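# Reseat a crooked glass plate level in its magazine

## Task

A glass plate sits tilted in the magazine with each of its edges in a different slot. Set it flat into the lower of those two slots, pushed fully home, with its coated face upward, and keep every other plate in its own slot. Touching any coated surface means failure. A flat blade is available on its rest.

## Robot and tools

Robot: two UR7e-style arms, left_arm and right_arm, each with a Robotiq 2F-85 two-finger gripper and a wrist camera. Bases in the scene frame: left_arm at (+0.057, +0.515, 0), right_arm at (-0.032, -0.495, 0). Scene frame: origin at table-top height midway between the arms, +z up, +x out over the table, left_arm on the +y side. Image left/right does not match arm names.

Gripper frame: fingers point along its +z and close along its y. end_effector_position is the spot between the pads when shut; closed fingertips reach about 19 mm past it (6 mm when fully open). A camera block juts about 10 cm toward the gripper's +x and rotates with it.

execute_actions(actions, cameras). actions is a list of actions; each action is a list of up to 15 rows, one row per 1/30 s step; if fewer rows are given, the last row holds for the remaining steps. Each row is a single flat list of 18 numbers in [-1, 1] covering both arms: left dx, dy, dz, rx, ry, rz, gripper position, force_limit, speed, then the same nine for the right. dx..rz are offsets, not poses: measured from that arm's Hand target at the action's start (every row from that same start), along scene axes; 1.0 = 0.6 m or 180 degrees; rx, ry, rz form one rotation vector turning about the Hand target's position. Sending the same offset again moves further. Six zeros re-request the current Hand target. Gripper numbers are absolute commands: position +1 fully open (85 mm), about -0.8 pads touch, -1 closes until blocked; force_limit sets motor push; speed sets finger rate (about 20, 85, 150 mm/s at -1, 0, +1). Both start at +1. Always resend an idle gripper's last three numbers, since 0 is a real command. Orientation is clipped each step to within 32 degrees of the measured one. Images come back only for an empty actions list or when cameras names them.

move(target, speed, blend, stop_force, zero, blocking, cameras). target is one 18-number row or a list of up to 15 rows, same layout and scale as above; every row is an offset from the Hand targets at the move's start, not from the previous row. Paths are straight, end together, last at least 0.5 s and at most 10 s. speed: top path speed in m/s, 0.002 to 3.6, default 0.25 (turning up to twice that in rad/s); one value or one per target. blend: corner rounding in m for lists; 0 means stop at each target. stop_force: 3 to 120 N, one value for both arms; an arm's path ends when its wrist sensor feels that much push against its travel (or large changes), then it backs off slightly but still presses somewhat. Unreliable while the gripper rotates; omit it when leaving a contact. zero (only with stop_force): true re-zeroes moving arms before starting; false accumulates from the last zero. blocking=false returns after about 0.5 s and cannot combine with stop_force. Paths do not avoid obstacles or the other arm; grippers lag and can overshoot, more when fast or at full reach. Keep paths away from an arm's own base. Fingers in a list should use identical numbers. The result adds a move: line such as done, off_target, moving, held or fault, plus limits=paced (pose clipped) or limits=held (steps withheld); unnamed arms are done (within 3 mm and 2 degrees).

wait(seconds 0 to 10, cameras): holds the last commands. stop(cameras): brakes a running move; fingers continue. zoom_image(camera, region): region [x0, y0, x1, y1] in pixels of that camera's latest image, at most 504 wide and 504 high; camera is cam_high, cam_low, cam_left_wrist or cam_right_wrist (all 896x504). zero_wrist_force(arm): subtracts the current force/torque reading from later ones. read_manual(section, default "licences"): licence texts only. finished_scene(scene): ends the current scene by its number; irreversible.

Results: end_effector_position (m), end_effector_quat_wxyz, velocities (m/s, rad/s) in the scene frame; printed poses may be off by a few cm. Hand target is the last commanded pose after clipping; the gripper may rest short of it, and the next action re-requests it. Tool commands lists current gripper commands. object_status: 0 moving, 1 blocked while opening, 2 blocked while closing (grip confirmed), 3 reached the request or pads met. position_measured is in counts: 3 open, 78 about 60 mm, 130 about 40 mm, 180 about 20 mm, 230 pads together. Joint torques include the arm's weight; positive means toward larger joint angles. Wrist force/torque are in the end-effector axes, reading force from the surface into the arm, plus a line with the peak since the last shown. Joint velocities "within noise" means the arm is still.

Avoid: any contact with a coated face; bumping other plates out of their slots; anything falling or leaving the table; hard impacts; squeezing a plate hard while it still rests on something. Contact torque of 139 N m (shoulder, elbow) or 26 N m (wrists), or about 150 N (plus or minus 25) external force, stops the arm for 10 s. Arms are stiff: aiming even slightly beyond a firm contact can fault; to release a push, command back past the gripper. Contact between the arms, including one gripper squeezing the other's fingers, can fail the task. Motors above 70 °C give MOTOR HOT; at 85 °C the arm brakes for 30 to 60 s, so avoid long stretched holds or pushing toward unreachable poses.

Each tool is called after "Call:" as a command line: name --argument value for each argument, lists and objects as JSON in quotes; but a table of rows of numbers goes row by row, as --pt "numbers of a row", without its own name.

## Session

I'll start by looking at the scene.

Call:
execute_actions --actions '[]' --cameras '["all"]'

Scene clock: 0.00 s.
left_arm: end_effector_position=(+0.2207, -0.3719, +0.2074) position_measured=3 object_status=3 end_effector_quat_wxyz=(+0.449, +0.672, -0.531, +0.256) | right_arm: end_effector_position=(+0.5705, -0.4838, +0.3545) position_measured=3 object_status=3 end_effector_quat_wxyz=(-0.512, +0.693, -0.056, +0.506)
Joint positions: left_arm=[-1.478 -0.771 1.363 -3.235 -1.788 -3.408] | right_arm=[3.123 -1.991 -2.039 0.937 2.337 -2.237]
Joint velocities: within noise
Joint torques (N m): no reading
Motor temperatures (°C): left_arm=[36 36 38 43 43 42] | right_arm=[42 41 37 42 47 43]
Wrist force (N): no reading
Wrist torque (N m): no reading
Wrist force, peak (N): no reading
Hand target: left_arm +0.2207, -0.3719, +0.2074; +0.449, +0.672, -0.531, +0.256 | right_arm +0.5705, -0.4838, +0.3545; -0.512, +0.693, -0.056, +0.506
Tool commands: left_gripper/position=+1.0 left_gripper/force_limit=+1.0 left_gripper/speed=+1.0 right_gripper/position=+1.0 right_gripper/force_limit=+1.0 right_gripper/speed=+1.0

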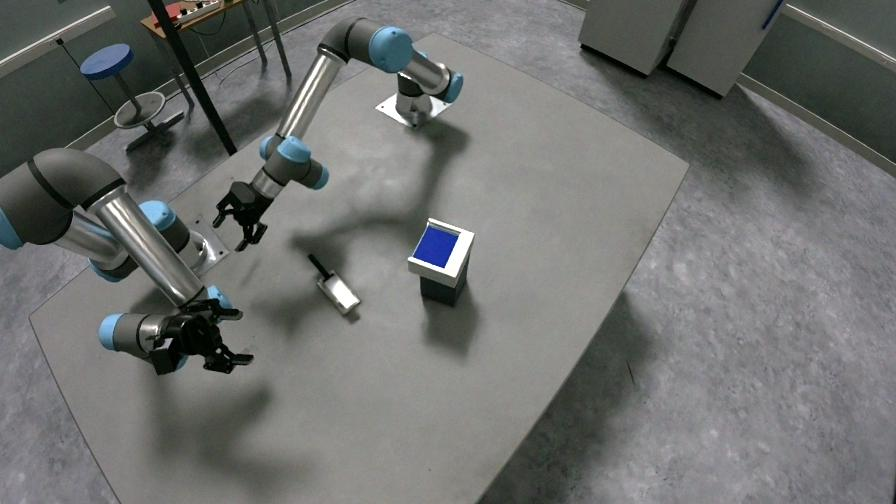

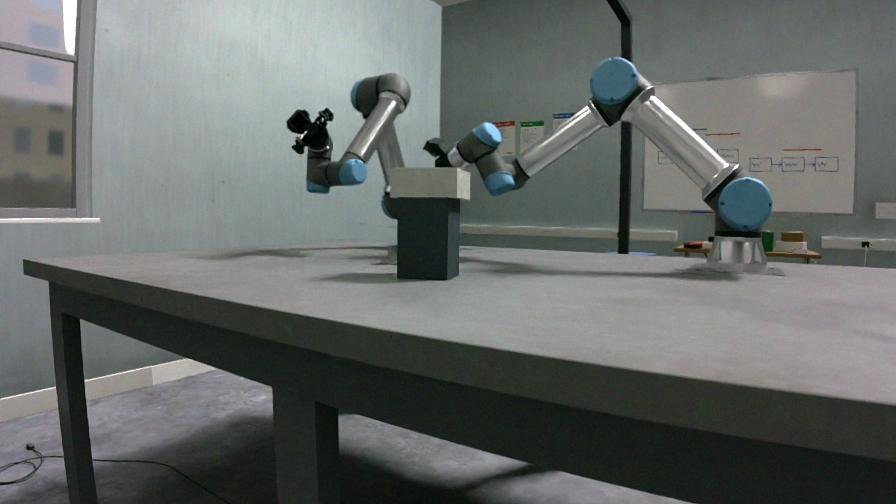

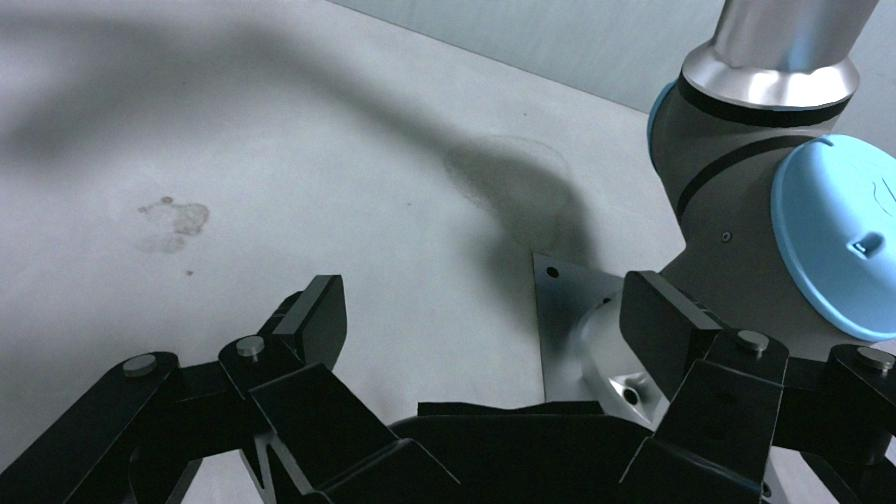

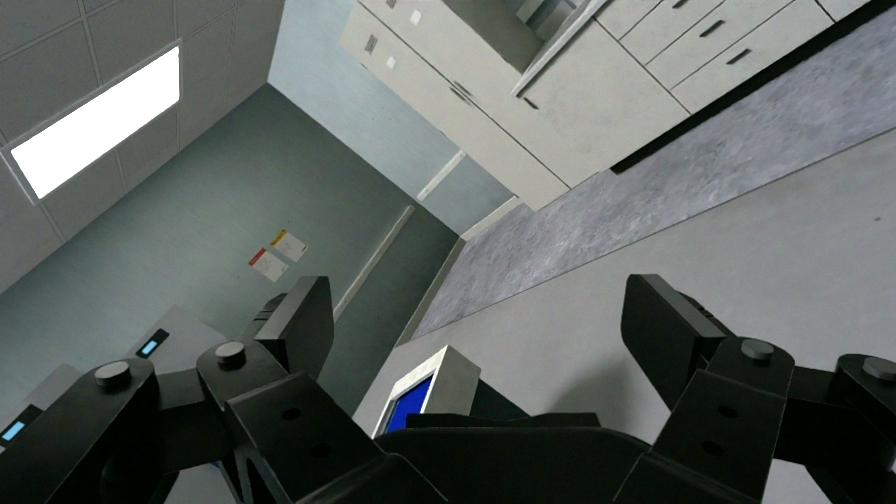

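Call:
zoom_image --camera "cam_high" --region '[390, 200, 490, 320]'

Call:
zoom_image --camera "cam_high" --region '[290, 240, 380, 330]'

Call:
zoom_image --camera "cam_low" --region '[370, 150, 490, 290]'

Call:
zoom_image --camera "cam_right_wrist" --region '[340, 320, 560, 450]'

Scaled by 4.200 from the camera's 896x504 image, which has a finer 1280x720 frame.

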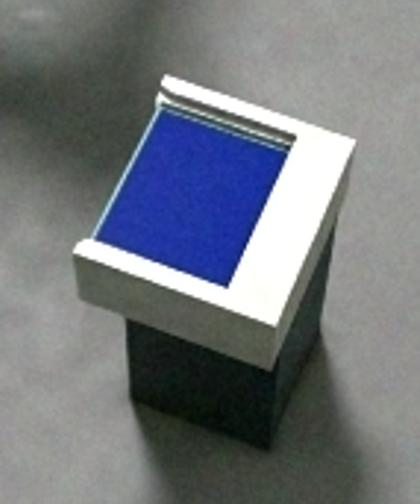

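Scaled by 5.600 from the camera's 896x504 image, which has a finer 1280x720 frame.

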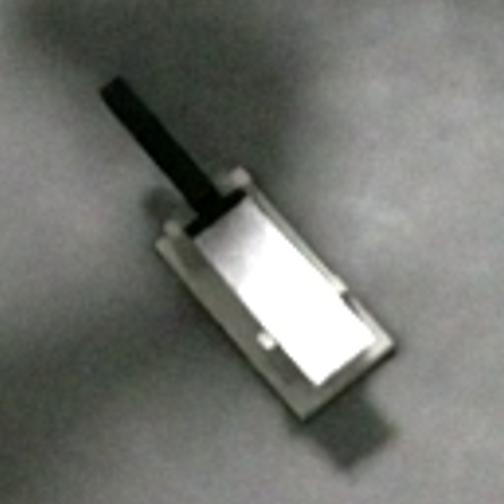

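Scaled by 3.600 from the camera's 896x504 image, which has a finer 1280x720 frame.

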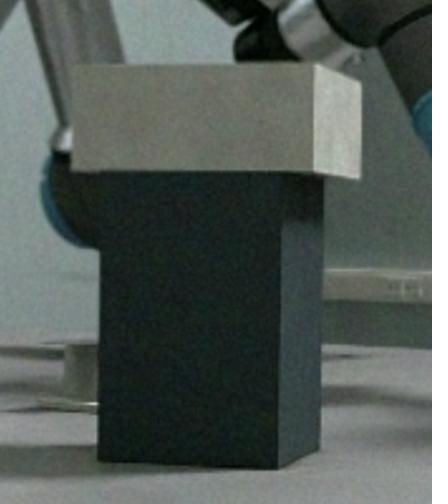

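Scaled by 2.291 from the camera's 896x504 image, which has a finer 1280x720 frame.

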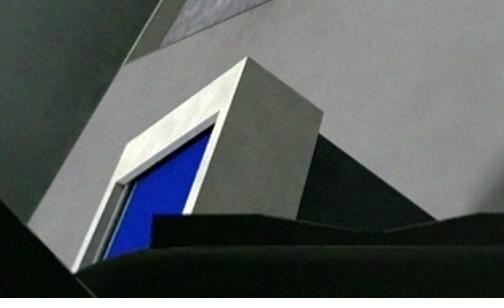

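Call:
move --target '[0.3895, 0.6438, 0.001, 0.4405, -0.7182, -0.4017, 1, 1, 1, -0.3322, 0.3997, -0.1892, -0.3426, 0.2758, -0.0464, 1, 1, 1]' --speed 0.45 --cameras '["all"]'

Scene clock: 84.60 s.
left_arm: end_effector_position=(+0.4544, +0.0144, +0.2080) position_measured=3 object_status=3 end_effector_quat_wxyz=(+0.565, +0.142, +0.806, -0.100) | right_arm: end_effector_position=(+0.3712, -0.2440, +0.2410) position_measured=3 object_status=3 end_effector_quat_wxyz=(+0.007, +0.984, -0.043, +0.174)
Joint positions: left_arm=[-1.487 -1.179 2.204 -3.456 -0.55 -0.632] | right_arm=[4.199 -1.359 -2.071 -1.118 1.26 -2.06]
Joint torques (N m): left_arm=[11.37 -25.38 -4.53 -3.75 -0.91 2.44] | right_arm=[11.53 2.48 30.38 1.8 1.74 2.54]
Wrist force (N): left_arm=[-3.3 -2.4 0.1] | right_arm=[-1.6 -0.3 1.3]
Wrist torque (N m): left_arm=[-0.14 -0.38 -0.66] | right_arm=[-0.29 0.56 0.17]
Wrist force, peak (N): left_arm=[-2.8 -4.0 -0.7] | right_arm=[-2.1 -0.8 1.5]
Hand target: left_arm +0.4544, +0.0144, +0.2080; +0.565, +0.142, +0.806, -0.100 | right_arm +0.3712, -0.2440, +0.2410; +0.007, +0.984, -0.043, +0.174
Off the commanded pose: left_arm 0.000 m, 0 deg | right_arm 0.000 m, 0 deg.
move: done
camera_calibration:
cam_left_wrist: T_world_to_cam=[[0.349187, 0.936964, 0.0129557, -0.167698], [-0.00307807, -0.012679, 0.999915, -0.188799], [0.937048, -0.349197, -0.00154332, -0.290297], [0, 0, 0, 1]] pos_world=[0.329999, 0.0533621, 0.190508]
cam_right_wrist: T_world_to_cam=[[-0.100568, -0.994929, -0.00170318, -0.193923], [-0.994833, 0.100534, 0.0141124, 0.398897], [-0.0138696, 0.00311364, -0.999899, 0.380496], [0, 0, 0, 1]] pos_world=[0.382611, -0.234227, 0.374498]

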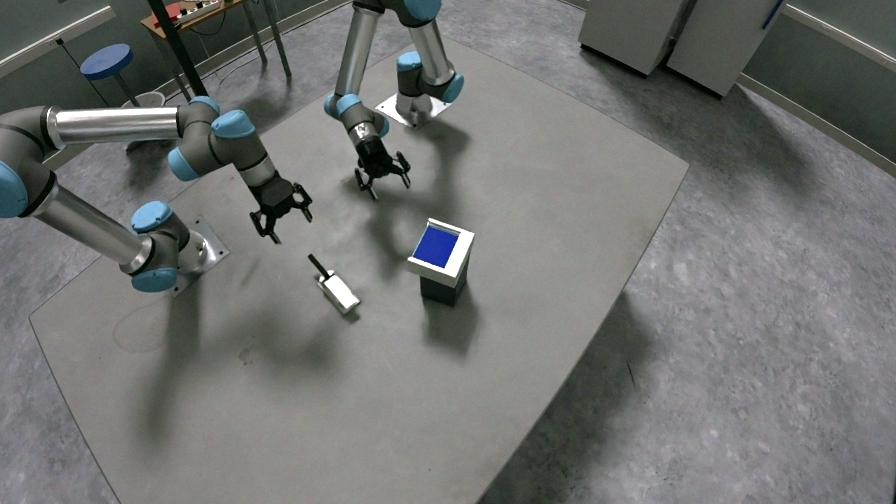

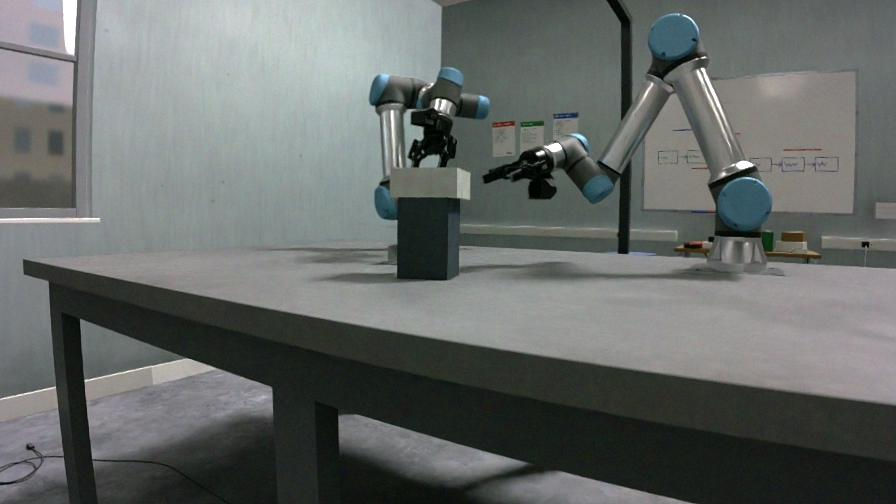

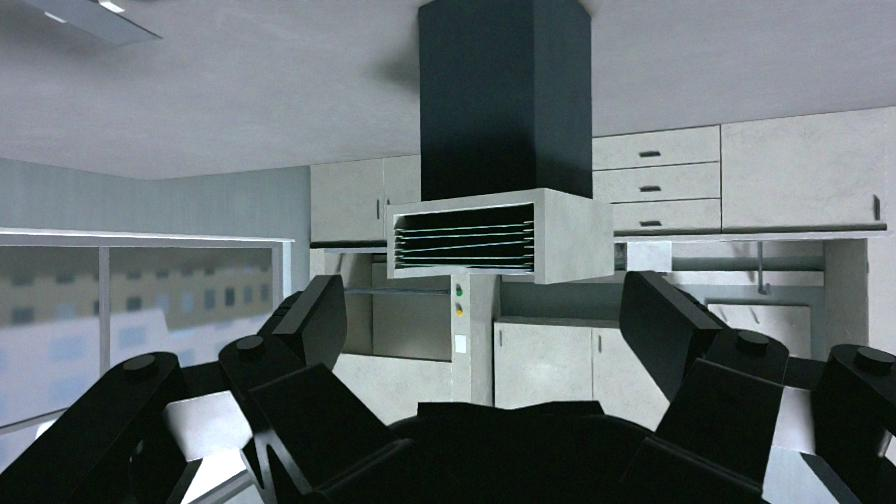

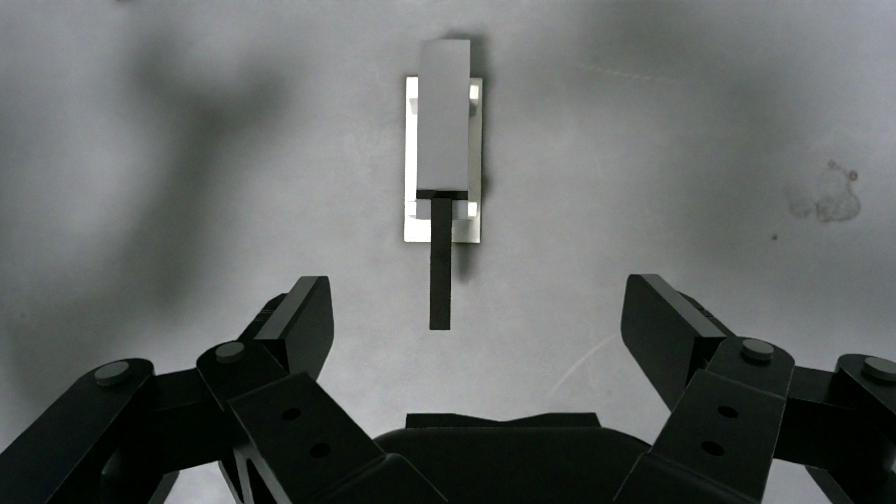

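Call:
zoom_image --camera "cam_left_wrist" --region '[380, 180, 620, 290]'

Call:
zoom_image --camera "cam_left_wrist" --region '[385, 190, 475, 285]'

Call:
zoom_image --camera "cam_left_wrist" --region '[460, 190, 550, 285]'

Call:
zoom_image --camera "cam_right_wrist" --region '[390, 30, 500, 340]'

Scaled by 2.100 from the camera's 896x504 image, which has a finer 1280x720 frame.

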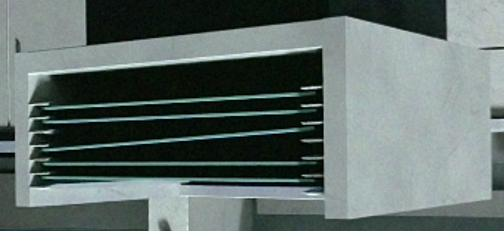

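Scaled by 5.305 from the camera's 896x504 image, which has a finer 1280x720 frame.

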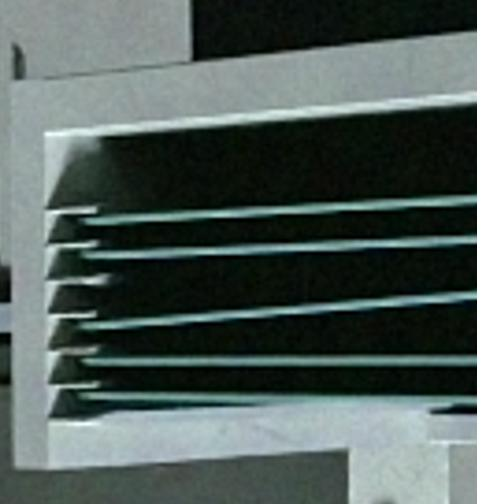

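Scaled by 5.305 from the camera's 896x504 image, which has a finer 1280x720 frame.

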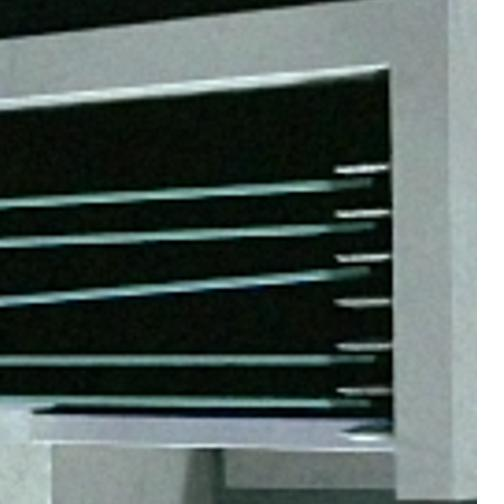

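Scaled by 1.626 from the camera's 896x504 image, which has a finer 1280x720 frame.

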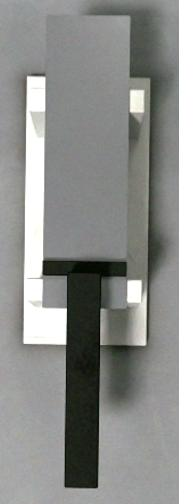

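Call:
zoom_image --camera "cam_right_wrist" --region '[400, 30, 490, 130]'

Call:
zoom_image --camera "cam_right_wrist" --region '[400, 160, 490, 260]'

Call:
zoom_image --camera "cam_right_wrist" --region '[400, 250, 490, 350]'

Call:
zoom_image --camera "cam_left_wrist" --region '[380, 195, 430, 245]'

Call:
zoom_image --camera "cam_left_wrist" --region '[380, 235, 430, 285]'

Call:
zoom_image --camera "cam_left_wrist" --region '[500, 185, 550, 235]'

Call:
zoom_image --camera "cam_left_wrist" --region '[500, 235, 550, 285]'

Scaled by 5.040 from the camera's 896x504 image, which has a finer 1280x720 frame.

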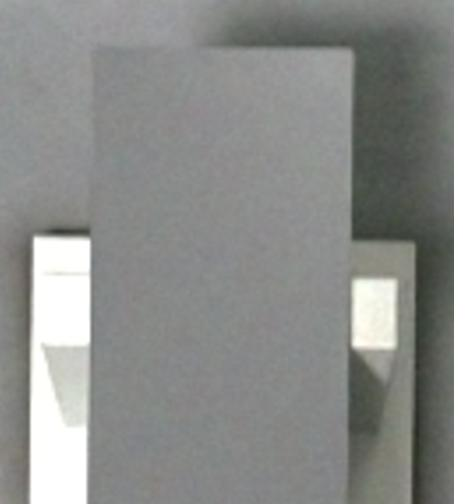

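Scaled by 5.040 from the camera's 896x504 image, which has a finer 1280x720 frame.

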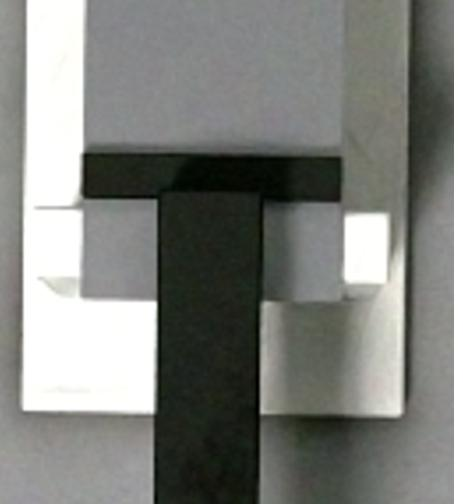

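Scaled by 5.040 from the camera's 896x504 image, which has a finer 1280x720 frame.

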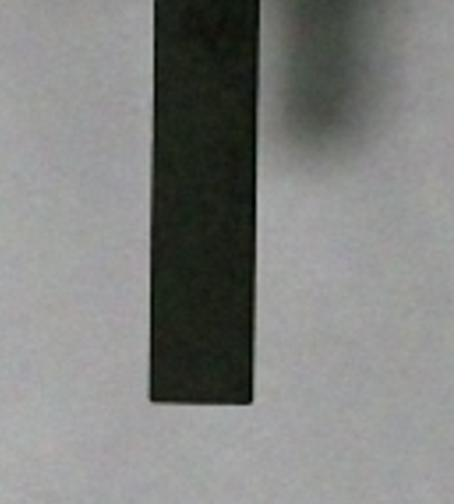

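Scaled by 10.080 from the camera's 896x504 image, which has a finer 1280x720 frame.

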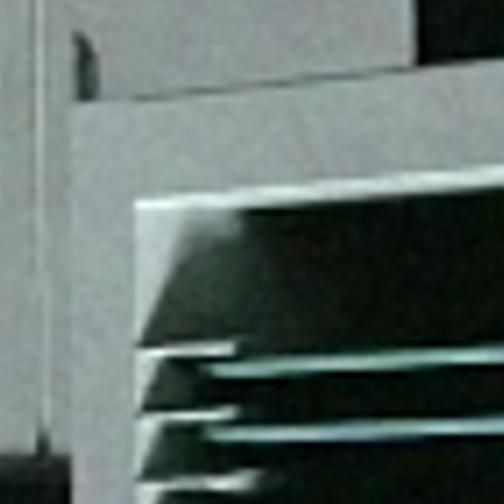

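Scaled by 10.080 from the camera's 896x504 image, which has a finer 1280x720 frame.

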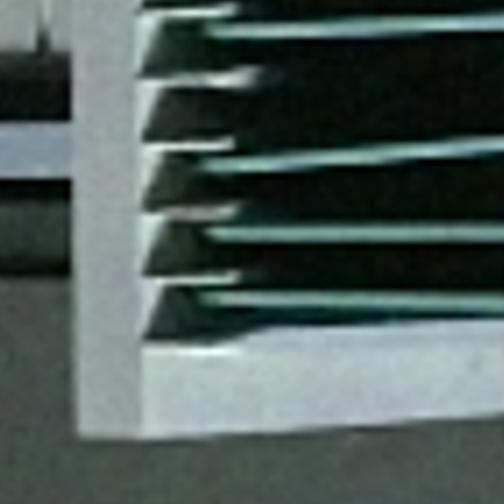

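Scaled by 10.080 from the camera's 896x504 image, which has a finer 1280x720 frame.

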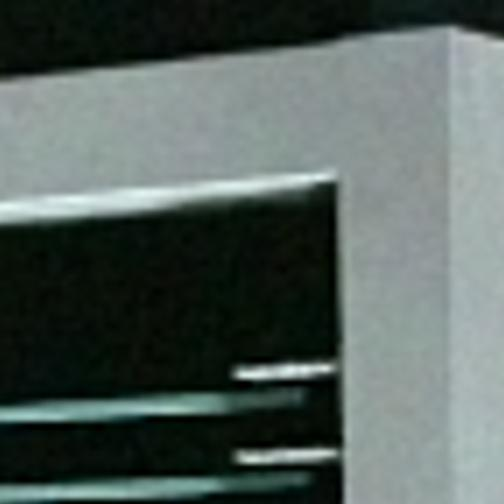

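Scaled by 10.080 from the camera's 896x504 image, which has a finer 1280x720 frame.

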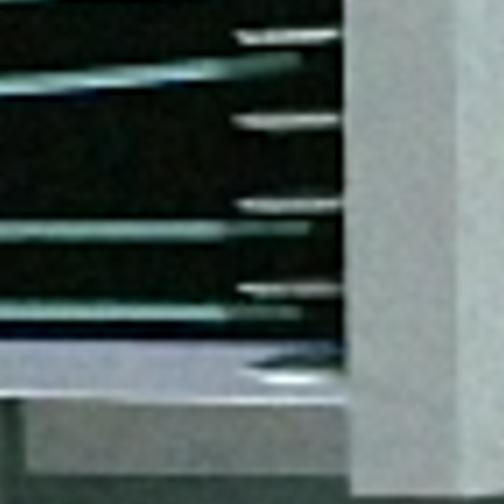

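Call:
move --pt "0 0 0 0 0 0 1 1 1 0.4247 0.315 0.1333 0 0 0.139 1 1 1" --pt "-0.059 -0.1557 -0.1667 0 0 -0.3889 1 1 1 0.4247 0.315 0.1333 0 0 0.139 1 1 1" --speed 0.4 --cameras '["cam_left_wrist", "cam_right_wrist"]'

Scene clock: 136.80 s.
left_arm: end_effector_position=(+0.4190, -0.0790, +0.1080) position_measured=3 object_status=3 end_effector_quat_wxyz=(+0.406, +0.579, +0.579, -0.406) | right_arm: end_effector_position=(+0.6260, -0.0550, +0.3210) position_measured=3 object_status=3 end_effector_quat_wxyz=(-0.031, +0.970, +0.171, +0.171)
Joint positions: left_arm=[-1.043 -0.795 1.971 -3.92 -2.067 0.198] | right_arm=[3.988 -2.078 -1.07 -1.247 1.42 -2.707]
Joint torques (N m): left_arm=[11.3 -35.03 -19.49 -1.69 -2.74 2.66] | right_arm=[-12.98 36.47 31.84 2.13 2.09 -2.52]
Wrist force (N): left_arm=[-2.8 -2.9 -0.1] | right_arm=[-1.9 -0.2 1.5]
Wrist torque (N m): left_arm=[-0.29 -0.44 -0.66] | right_arm=[-0.27 0.58 0.26]
Wrist force, peak (N): left_arm=[-3.8 -2.7 0.0] | right_arm=[-3.6 0.8 1.5]
Hand target: left_arm +0.4190, -0.0790, +0.1079; +0.406, +0.579, +0.579, -0.406 | right_arm +0.6260, -0.0550, +0.3210; -0.031, +0.970, +0.171, +0.171
Off the commanded pose: left_arm 0.000 m, 0 deg | right_arm 0.000 m, 0 deg.
move: done
camera_calibration:
cam_left_wrist: T_world_to_cam=[[0.999888, -0.00744103, 0.0129841, -0.413885], [-0.0129937, -0.0012468, 0.999915, -0.0850677], [-0.00742421, -0.999972, -0.00134334, 0.0544237], [0, 0, 0, 1]] pos_world=[0.413138, 0.0512364, 0.0905074]
cam_right_wrist: T_world_to_cam=[[0.329639, -0.944106, -0.00165434, -0.246684], [-0.944006, -0.329628, 0.0140868, 0.57683], [-0.0138448, -0.00308186, -0.999899, 0.463078], [0, 0, 0, 1]] pos_world=[0.632258, -0.0413289, 0.454498]
Images, in order (width x height): cam_left_wrist 896x504, cam_right_wrist 896x504.

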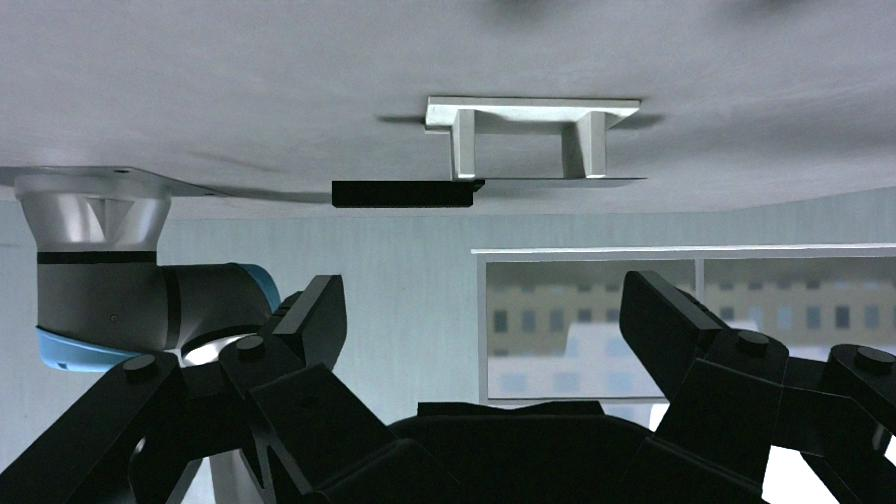

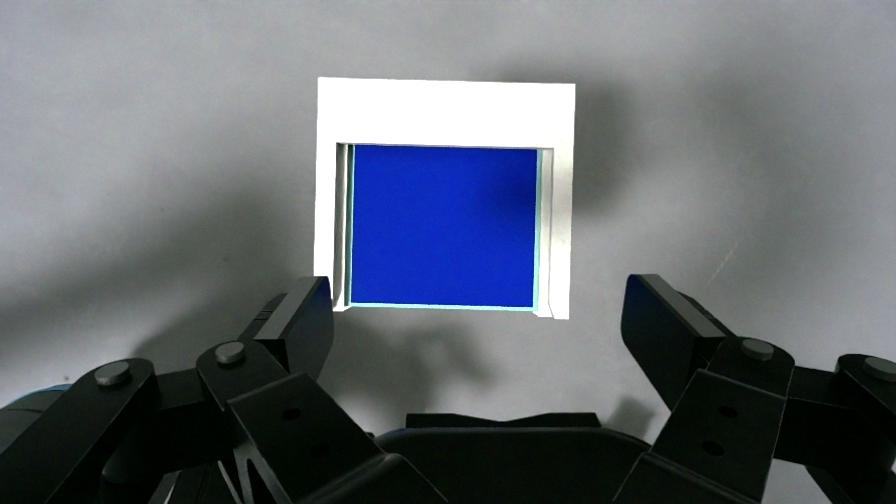

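Call:
zoom_image --camera "cam_right_wrist" --region '[300, 65, 450, 195]'

Call:
zoom_image --camera "cam_right_wrist" --region '[450, 65, 600, 195]'

Call:
zoom_image --camera "cam_right_wrist" --region '[300, 195, 450, 330]'

Call:
zoom_image --camera "cam_right_wrist" --region '[450, 195, 600, 330]'

Call:
zoom_image --camera "cam_left_wrist" --region '[320, 80, 500, 220]'

Call:
zoom_image --camera "cam_left_wrist" --region '[440, 150, 660, 210]'

Scaled by 3.360 from the camera's 896x504 image, which has a finer 1280x720 frame.

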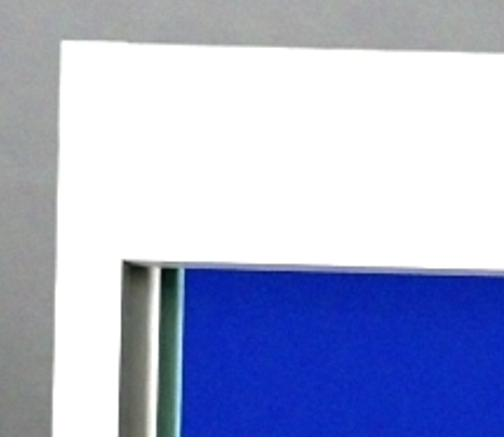

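Scaled by 3.360 from the camera's 896x504 image, which has a finer 1280x720 frame.

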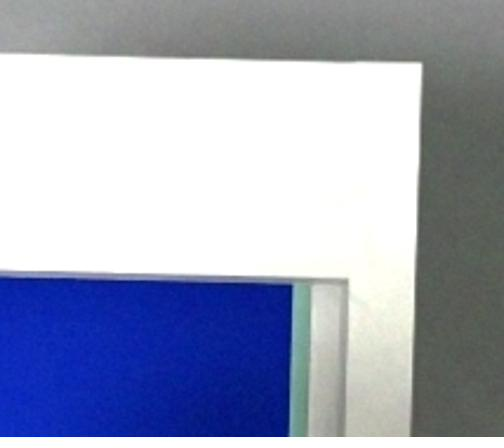

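Scaled by 3.360 from the camera's 896x504 image, which has a finer 1280x720 frame.

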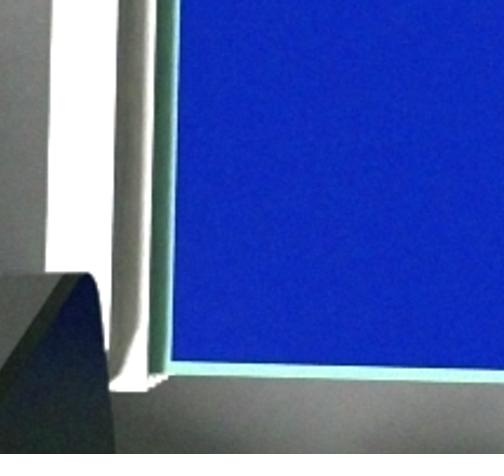

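Scaled by 3.360 from the camera's 896x504 image, which has a finer 1280x720 frame.

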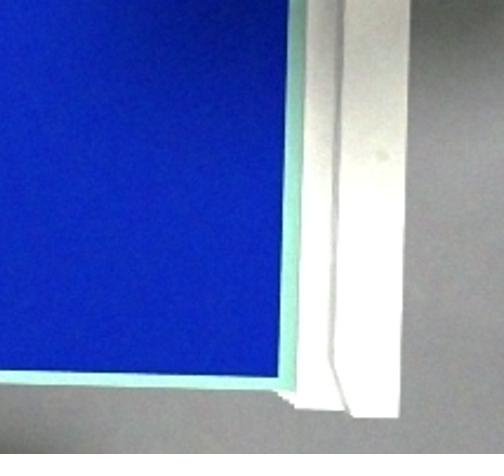

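Scaled by 2.800 from the camera's 896x504 image, which has a finer 1280x720 frame.

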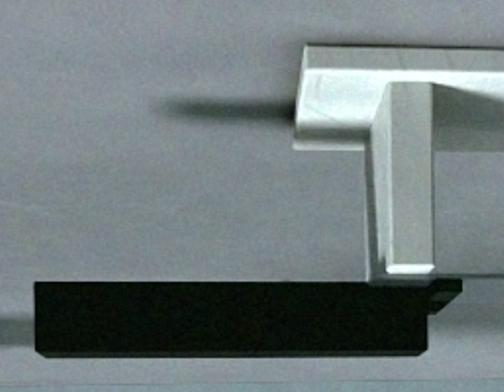

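Scaled by 2.291 from the camera's 896x504 image, which has a finer 1280x720 frame.

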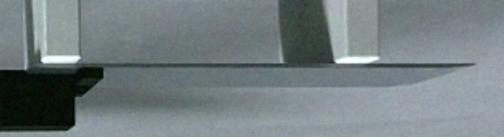

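Call:
zoom_image --camera "cam_right_wrist" --region '[520, 270, 580, 330]'

Call:
zoom_image --camera "cam_right_wrist" --region '[325, 270, 385, 330]'

Call:
zoom_image --camera "cam_right_wrist" --region '[520, 130, 580, 190]'

Call:
zoom_image --camera "cam_right_wrist" --region '[310, 130, 370, 190]'

Call:
zoom_image --camera "cam_left_wrist" --region '[440, 160, 520, 215]'

Call:
zoom_image --camera "cam_left_wrist" --region '[560, 90, 660, 200]'

Scaled by 8.400 from the camera's 896x504 image, which has a finer 1280x720 frame.

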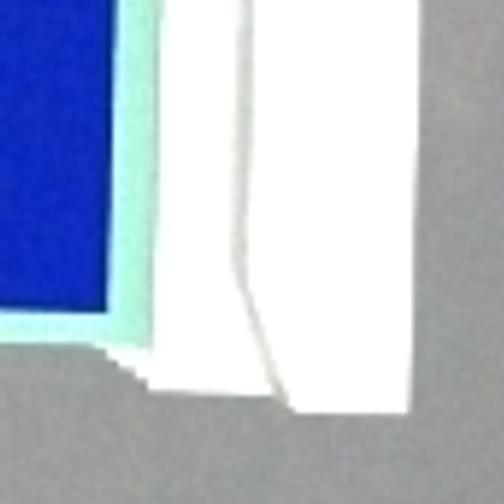

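Scaled by 8.400 from the camera's 896x504 image, which has a finer 1280x720 frame.

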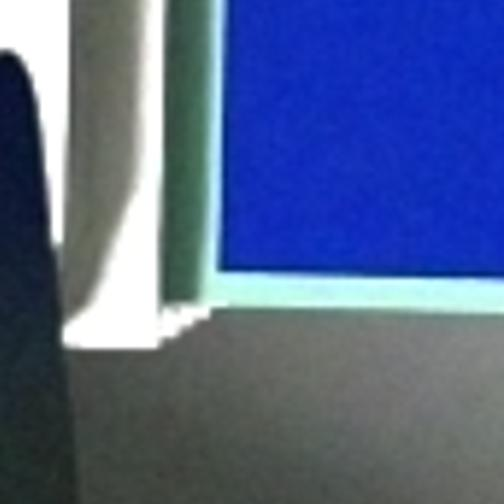

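Scaled by 8.400 from the camera's 896x504 image, which has a finer 1280x720 frame.

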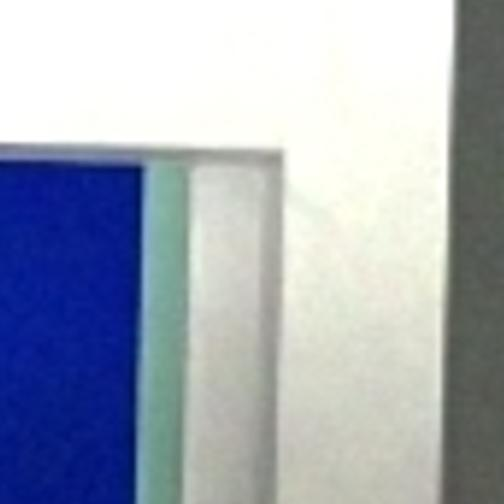

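Scaled by 8.400 from the camera's 896x504 image, which has a finer 1280x720 frame.

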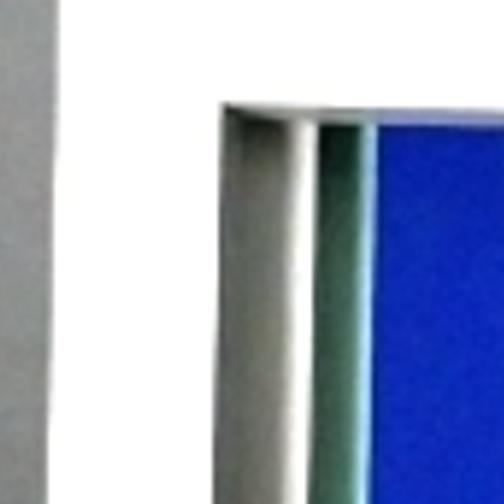

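Scaled by 6.300 from the camera's 896x504 image, which has a finer 1280x720 frame.

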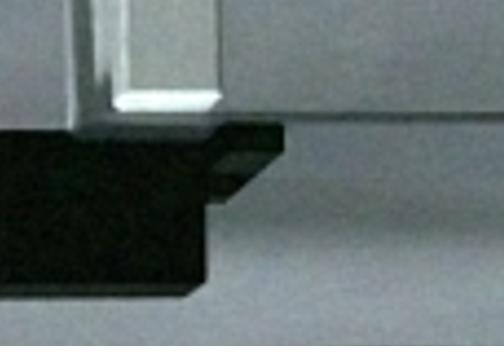

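Scaled by 4.582 from the camera's 896x504 image, which has a finer 1280x720 frame.

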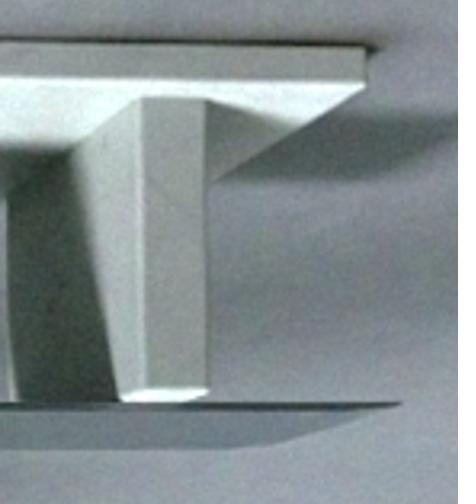

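Call:
move --target '[-0.0333, 0.0667, -0.0333, 0, 0, 0, 1, 1, 1, -0.4163, -0.2967, -0.2683, -0.0136, 0.1114, -0.1464, 1, 1, 1]' --speed 0.35 --cameras '["cam_left_wrist", "cam_right_wrist"]'

Scene clock: 190.63 s.
left_arm: end_effector_position=(+0.3991, -0.0390, +0.0880) position_measured=3 object_status=3 end_effector_quat_wxyz=(+0.406, +0.579, +0.579, -0.406) | right_arm: end_effector_position=(+0.3764, -0.2329, +0.1601) position_measured=3 object_status=3 end_effector_quat_wxyz=(+0.000, +0.998, -0.058, +0.000)
Joint positions: left_arm=[-1.036 -0.782 2.087 -4.047 -2.074 0.201] | right_arm=[4.028 -1.602 -1.989 -1.121 1.57 -2.177]
Joint torques (N m): left_arm=[11.4 -33.31 0.51 -4.21 -2.5 2.01] | right_arm=[12 38.79 14.05 4.31 2.24 2.36]
Wrist force (N): left_arm=[-3.3 -2.4 0.2] | right_arm=[-2.9 -0.5 1.6]
Wrist torque (N m): left_arm=[-0.22 -0.37 -0.65] | right_arm=[-0.36 0.75 0.25]
Wrist force, peak (N): left_arm=[-3.6 -3.1 0.1] | right_arm=[-4.1 0.6 2.7]
Hand target: left_arm +0.3991, -0.0390, +0.0880; +0.406, +0.579, +0.579, -0.406 | right_arm +0.3763, -0.2330, +0.1600; +0.000, +0.998, -0.058, +0.000
Off the commanded pose: left_arm 0.000 m, 0 deg | right_arm 0.000 m, 0 deg.
move: done
camera_calibration:
cam_left_wrist: T_world_to_cam=[[0.999885, -0.00784097, 0.0129819, -0.393393], [-0.0129921, -0.00124161, 0.999915, -0.0652792], [-0.00782419, -0.999968, -0.00134334, 0.0944037], [0, 0, 0, 1]] pos_world=[0.393238, 0.091235, 0.0705074]
cam_right_wrist: T_world_to_cam=[[-0.127803, -0.991789, 0.00462357, -0.17255], [-0.926797, 0.121085, 0.355509, 0.328586], [-0.35315, 0.0411499, -0.934661, 0.42562], [0, 0, 0, 1]] pos_world=[0.432788, -0.228435, 0.281794]
Images, in order (width x height): cam_left_wrist 896x504, cam_right_wrist 896x504.

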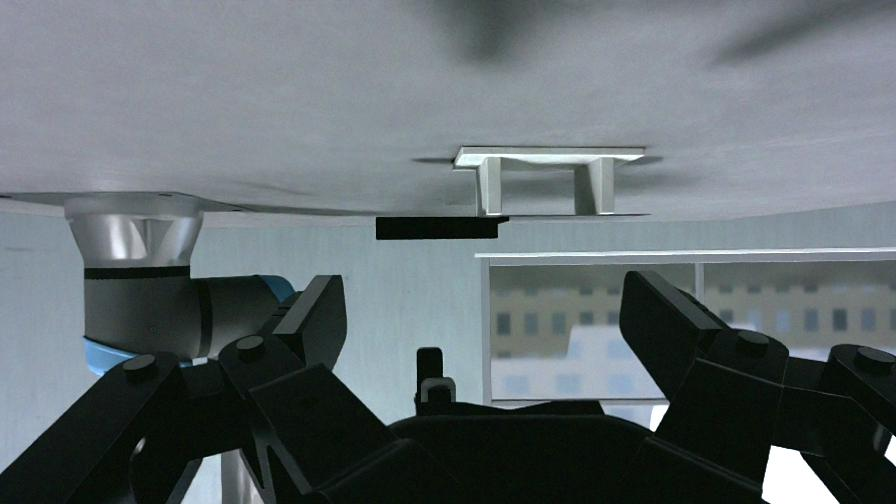

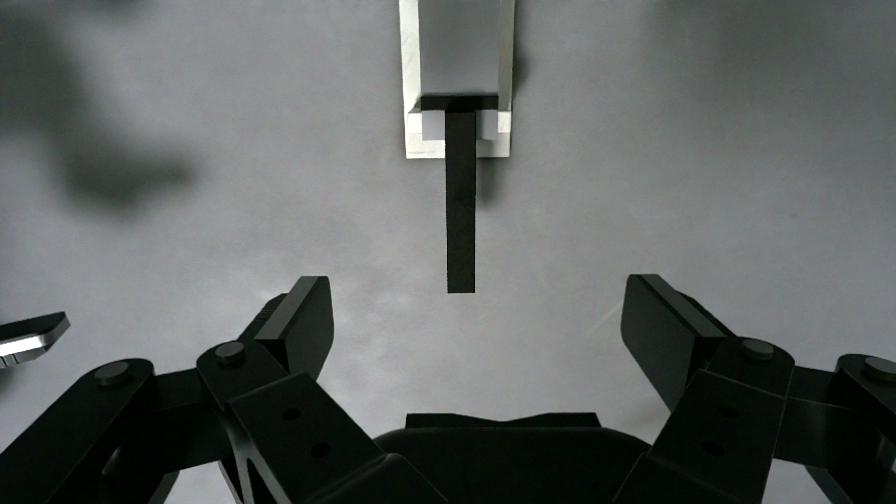

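Call:
zoom_image --camera "cam_left_wrist" --region '[360, 200, 540, 290]'

Call:
zoom_image --camera "cam_left_wrist" --region '[380, 320, 500, 420]'

Call:
zoom_image --camera "cam_right_wrist" --region '[400, 70, 520, 170]'

Call:
zoom_image --camera "cam_right_wrist" --region '[400, 220, 520, 320]'

Call:
zoom_image --camera "cam_right_wrist" --region '[240, 250, 400, 400]'

Call:
zoom_image --camera "cam_right_wrist" --region '[560, 250, 720, 400]'

Scaled by 2.800 from the camera's 896x504 image, which has a finer 1280x720 frame.

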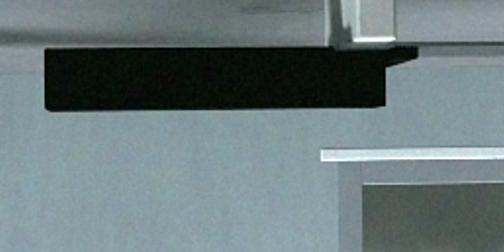

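Scaled by 4.200 from the camera's 896x504 image, which has a finer 1280x720 frame.

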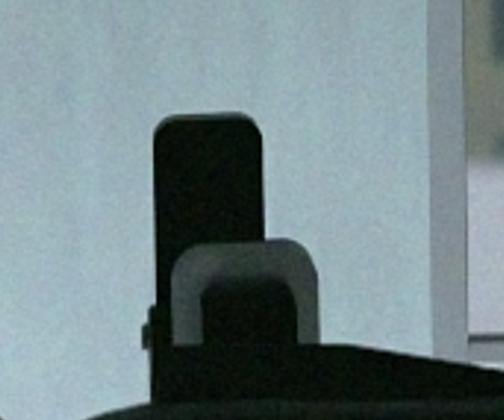

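Scaled by 4.200 from the camera's 896x504 image, which has a finer 1280x720 frame.

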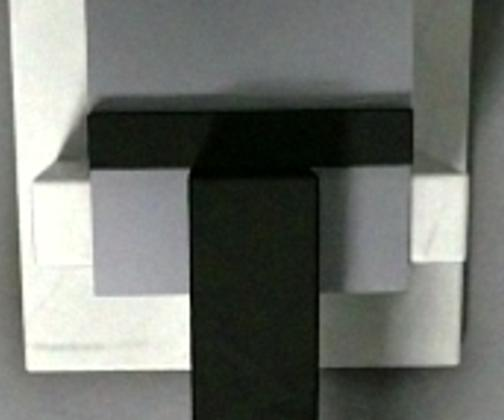

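Scaled by 4.200 from the camera's 896x504 image, which has a finer 1280x720 frame.

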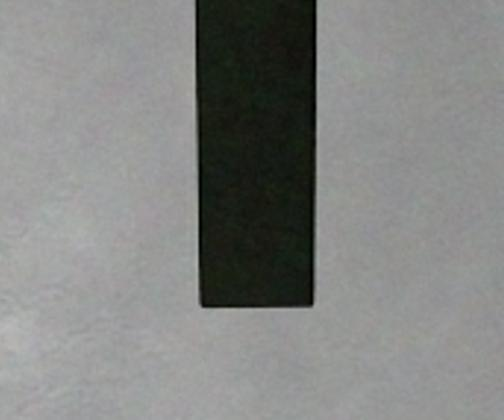

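Scaled by 3.150 from the camera's 896x504 image, which has a finer 1280x720 frame.

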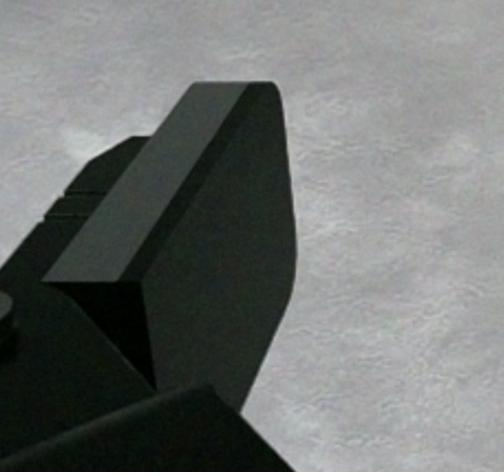

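Scaled by 3.150 from the camera's 896x504 image, which has a finer 1280x720 frame.

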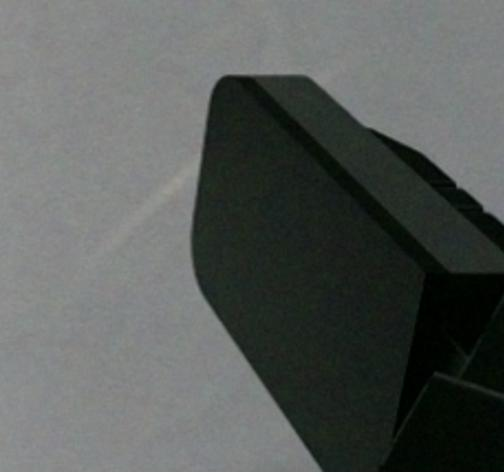

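Call:
move --target '[0, 0, 0, 0, 0, 0, 1, 1, 1, 0.02, -0.0005, -0.1725, 0, 0, 0.0011, 1, 1, 1]' --speed 0.15 --cameras '["cam_left_wrist", "cam_right_wrist"]'

Scene clock: 223.30 s.
left_arm: end_effector_position=(+0.3991, -0.0390, +0.0880) position_measured=3 object_status=3 end_effector_quat_wxyz=(+0.406, +0.579, +0.579, -0.406) | right_arm: end_effector_position=(+0.3882, -0.2333, +0.0567) position_measured=3 object_status=3 end_effector_quat_wxyz=(+0.000, +0.998, -0.056, +0.000) end_effector_velocity=(+0.001, +0.001, +0.000) end_effector_angular_velocity=(+0.002, -0.002, -0.001)
Joint positions: left_arm=[-1.036 -0.782 2.087 -4.047 -2.074 0.201] | right_arm=[4.009 -1.778 -2.105 -0.829 1.57 -2.2]
Joint velocities: left_arm=[within noise] | right_arm=[-0.001 -0.003 0.001 0.005 0 0.001]
Joint torques (N m): left_arm=[11.57 -32.83 0.53 -4.16 -2.38 -0.54] | right_arm=[-13.44 16.38 11.05 4.45 0.87 -2.48]
Wrist force (N): left_arm=[-2.9 -2.6 0.3] | right_arm=[-3.2 -0.5 1.8]
Wrist torque (N m): left_arm=[-0.26 -0.43 -0.65] | right_arm=[-0.35 0.80 0.35]
Wrist force, peak (N): left_arm=[-3.4 -2.9 -0.2] | right_arm=[-3.0 -0.5 2.3]
Hand target: left_arm +0.3991, -0.0390, +0.0880; +0.406, +0.579, +0.579, -0.406 | right_arm +0.3883, -0.2333, +0.0565; +0.000, +0.998, -0.056, +0.000
Off the commanded pose: left_arm 0.000 m, 0 deg | right_arm 0.000 m, 0 deg.
move: done
camera_calibration:
cam_left_wrist: T_world_to_cam=[[0.999885, -0.00784097, 0.0129819, -0.393393], [-0.0129921, -0.00124161, 0.999915, -0.0652792], [-0.00782419, -0.999968, -0.00134334, 0.0944037], [0, 0, 0, 1]] pos_world=[0.393238, 0.091235, 0.0705074]
cam_right_wrist: T_world_to_cam=[[-0.124515, -0.992207, 0.00458139, -0.172318], [-0.927204, 0.117999, 0.355485, 0.375835], [-0.353255, 0.0400151, -0.934671, 0.333067], [0, 0, 0, 1]] pos_world=[0.444677, -0.228651, 0.178494]
Images, in order (width x height): cam_left_wrist 896x504, cam_right_wrist 896x504.

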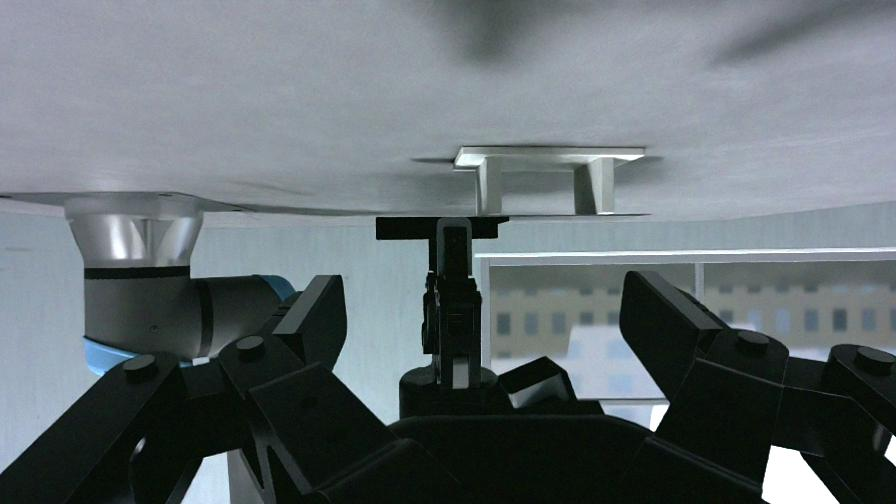

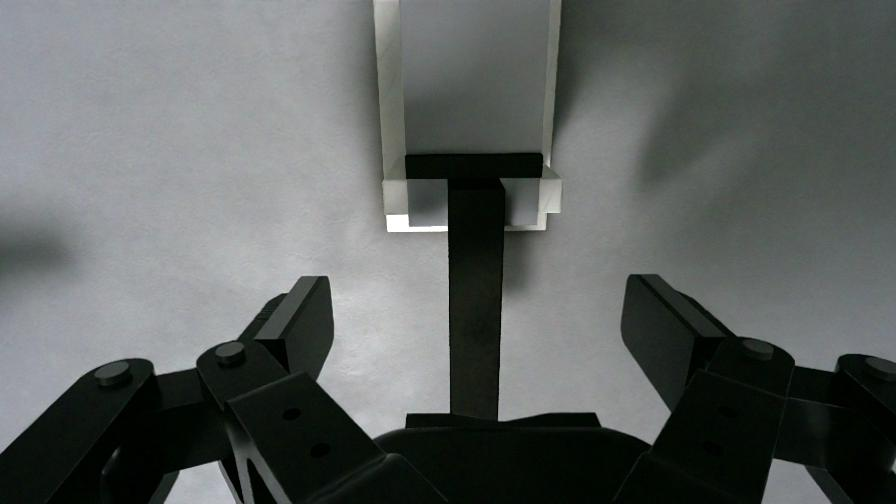

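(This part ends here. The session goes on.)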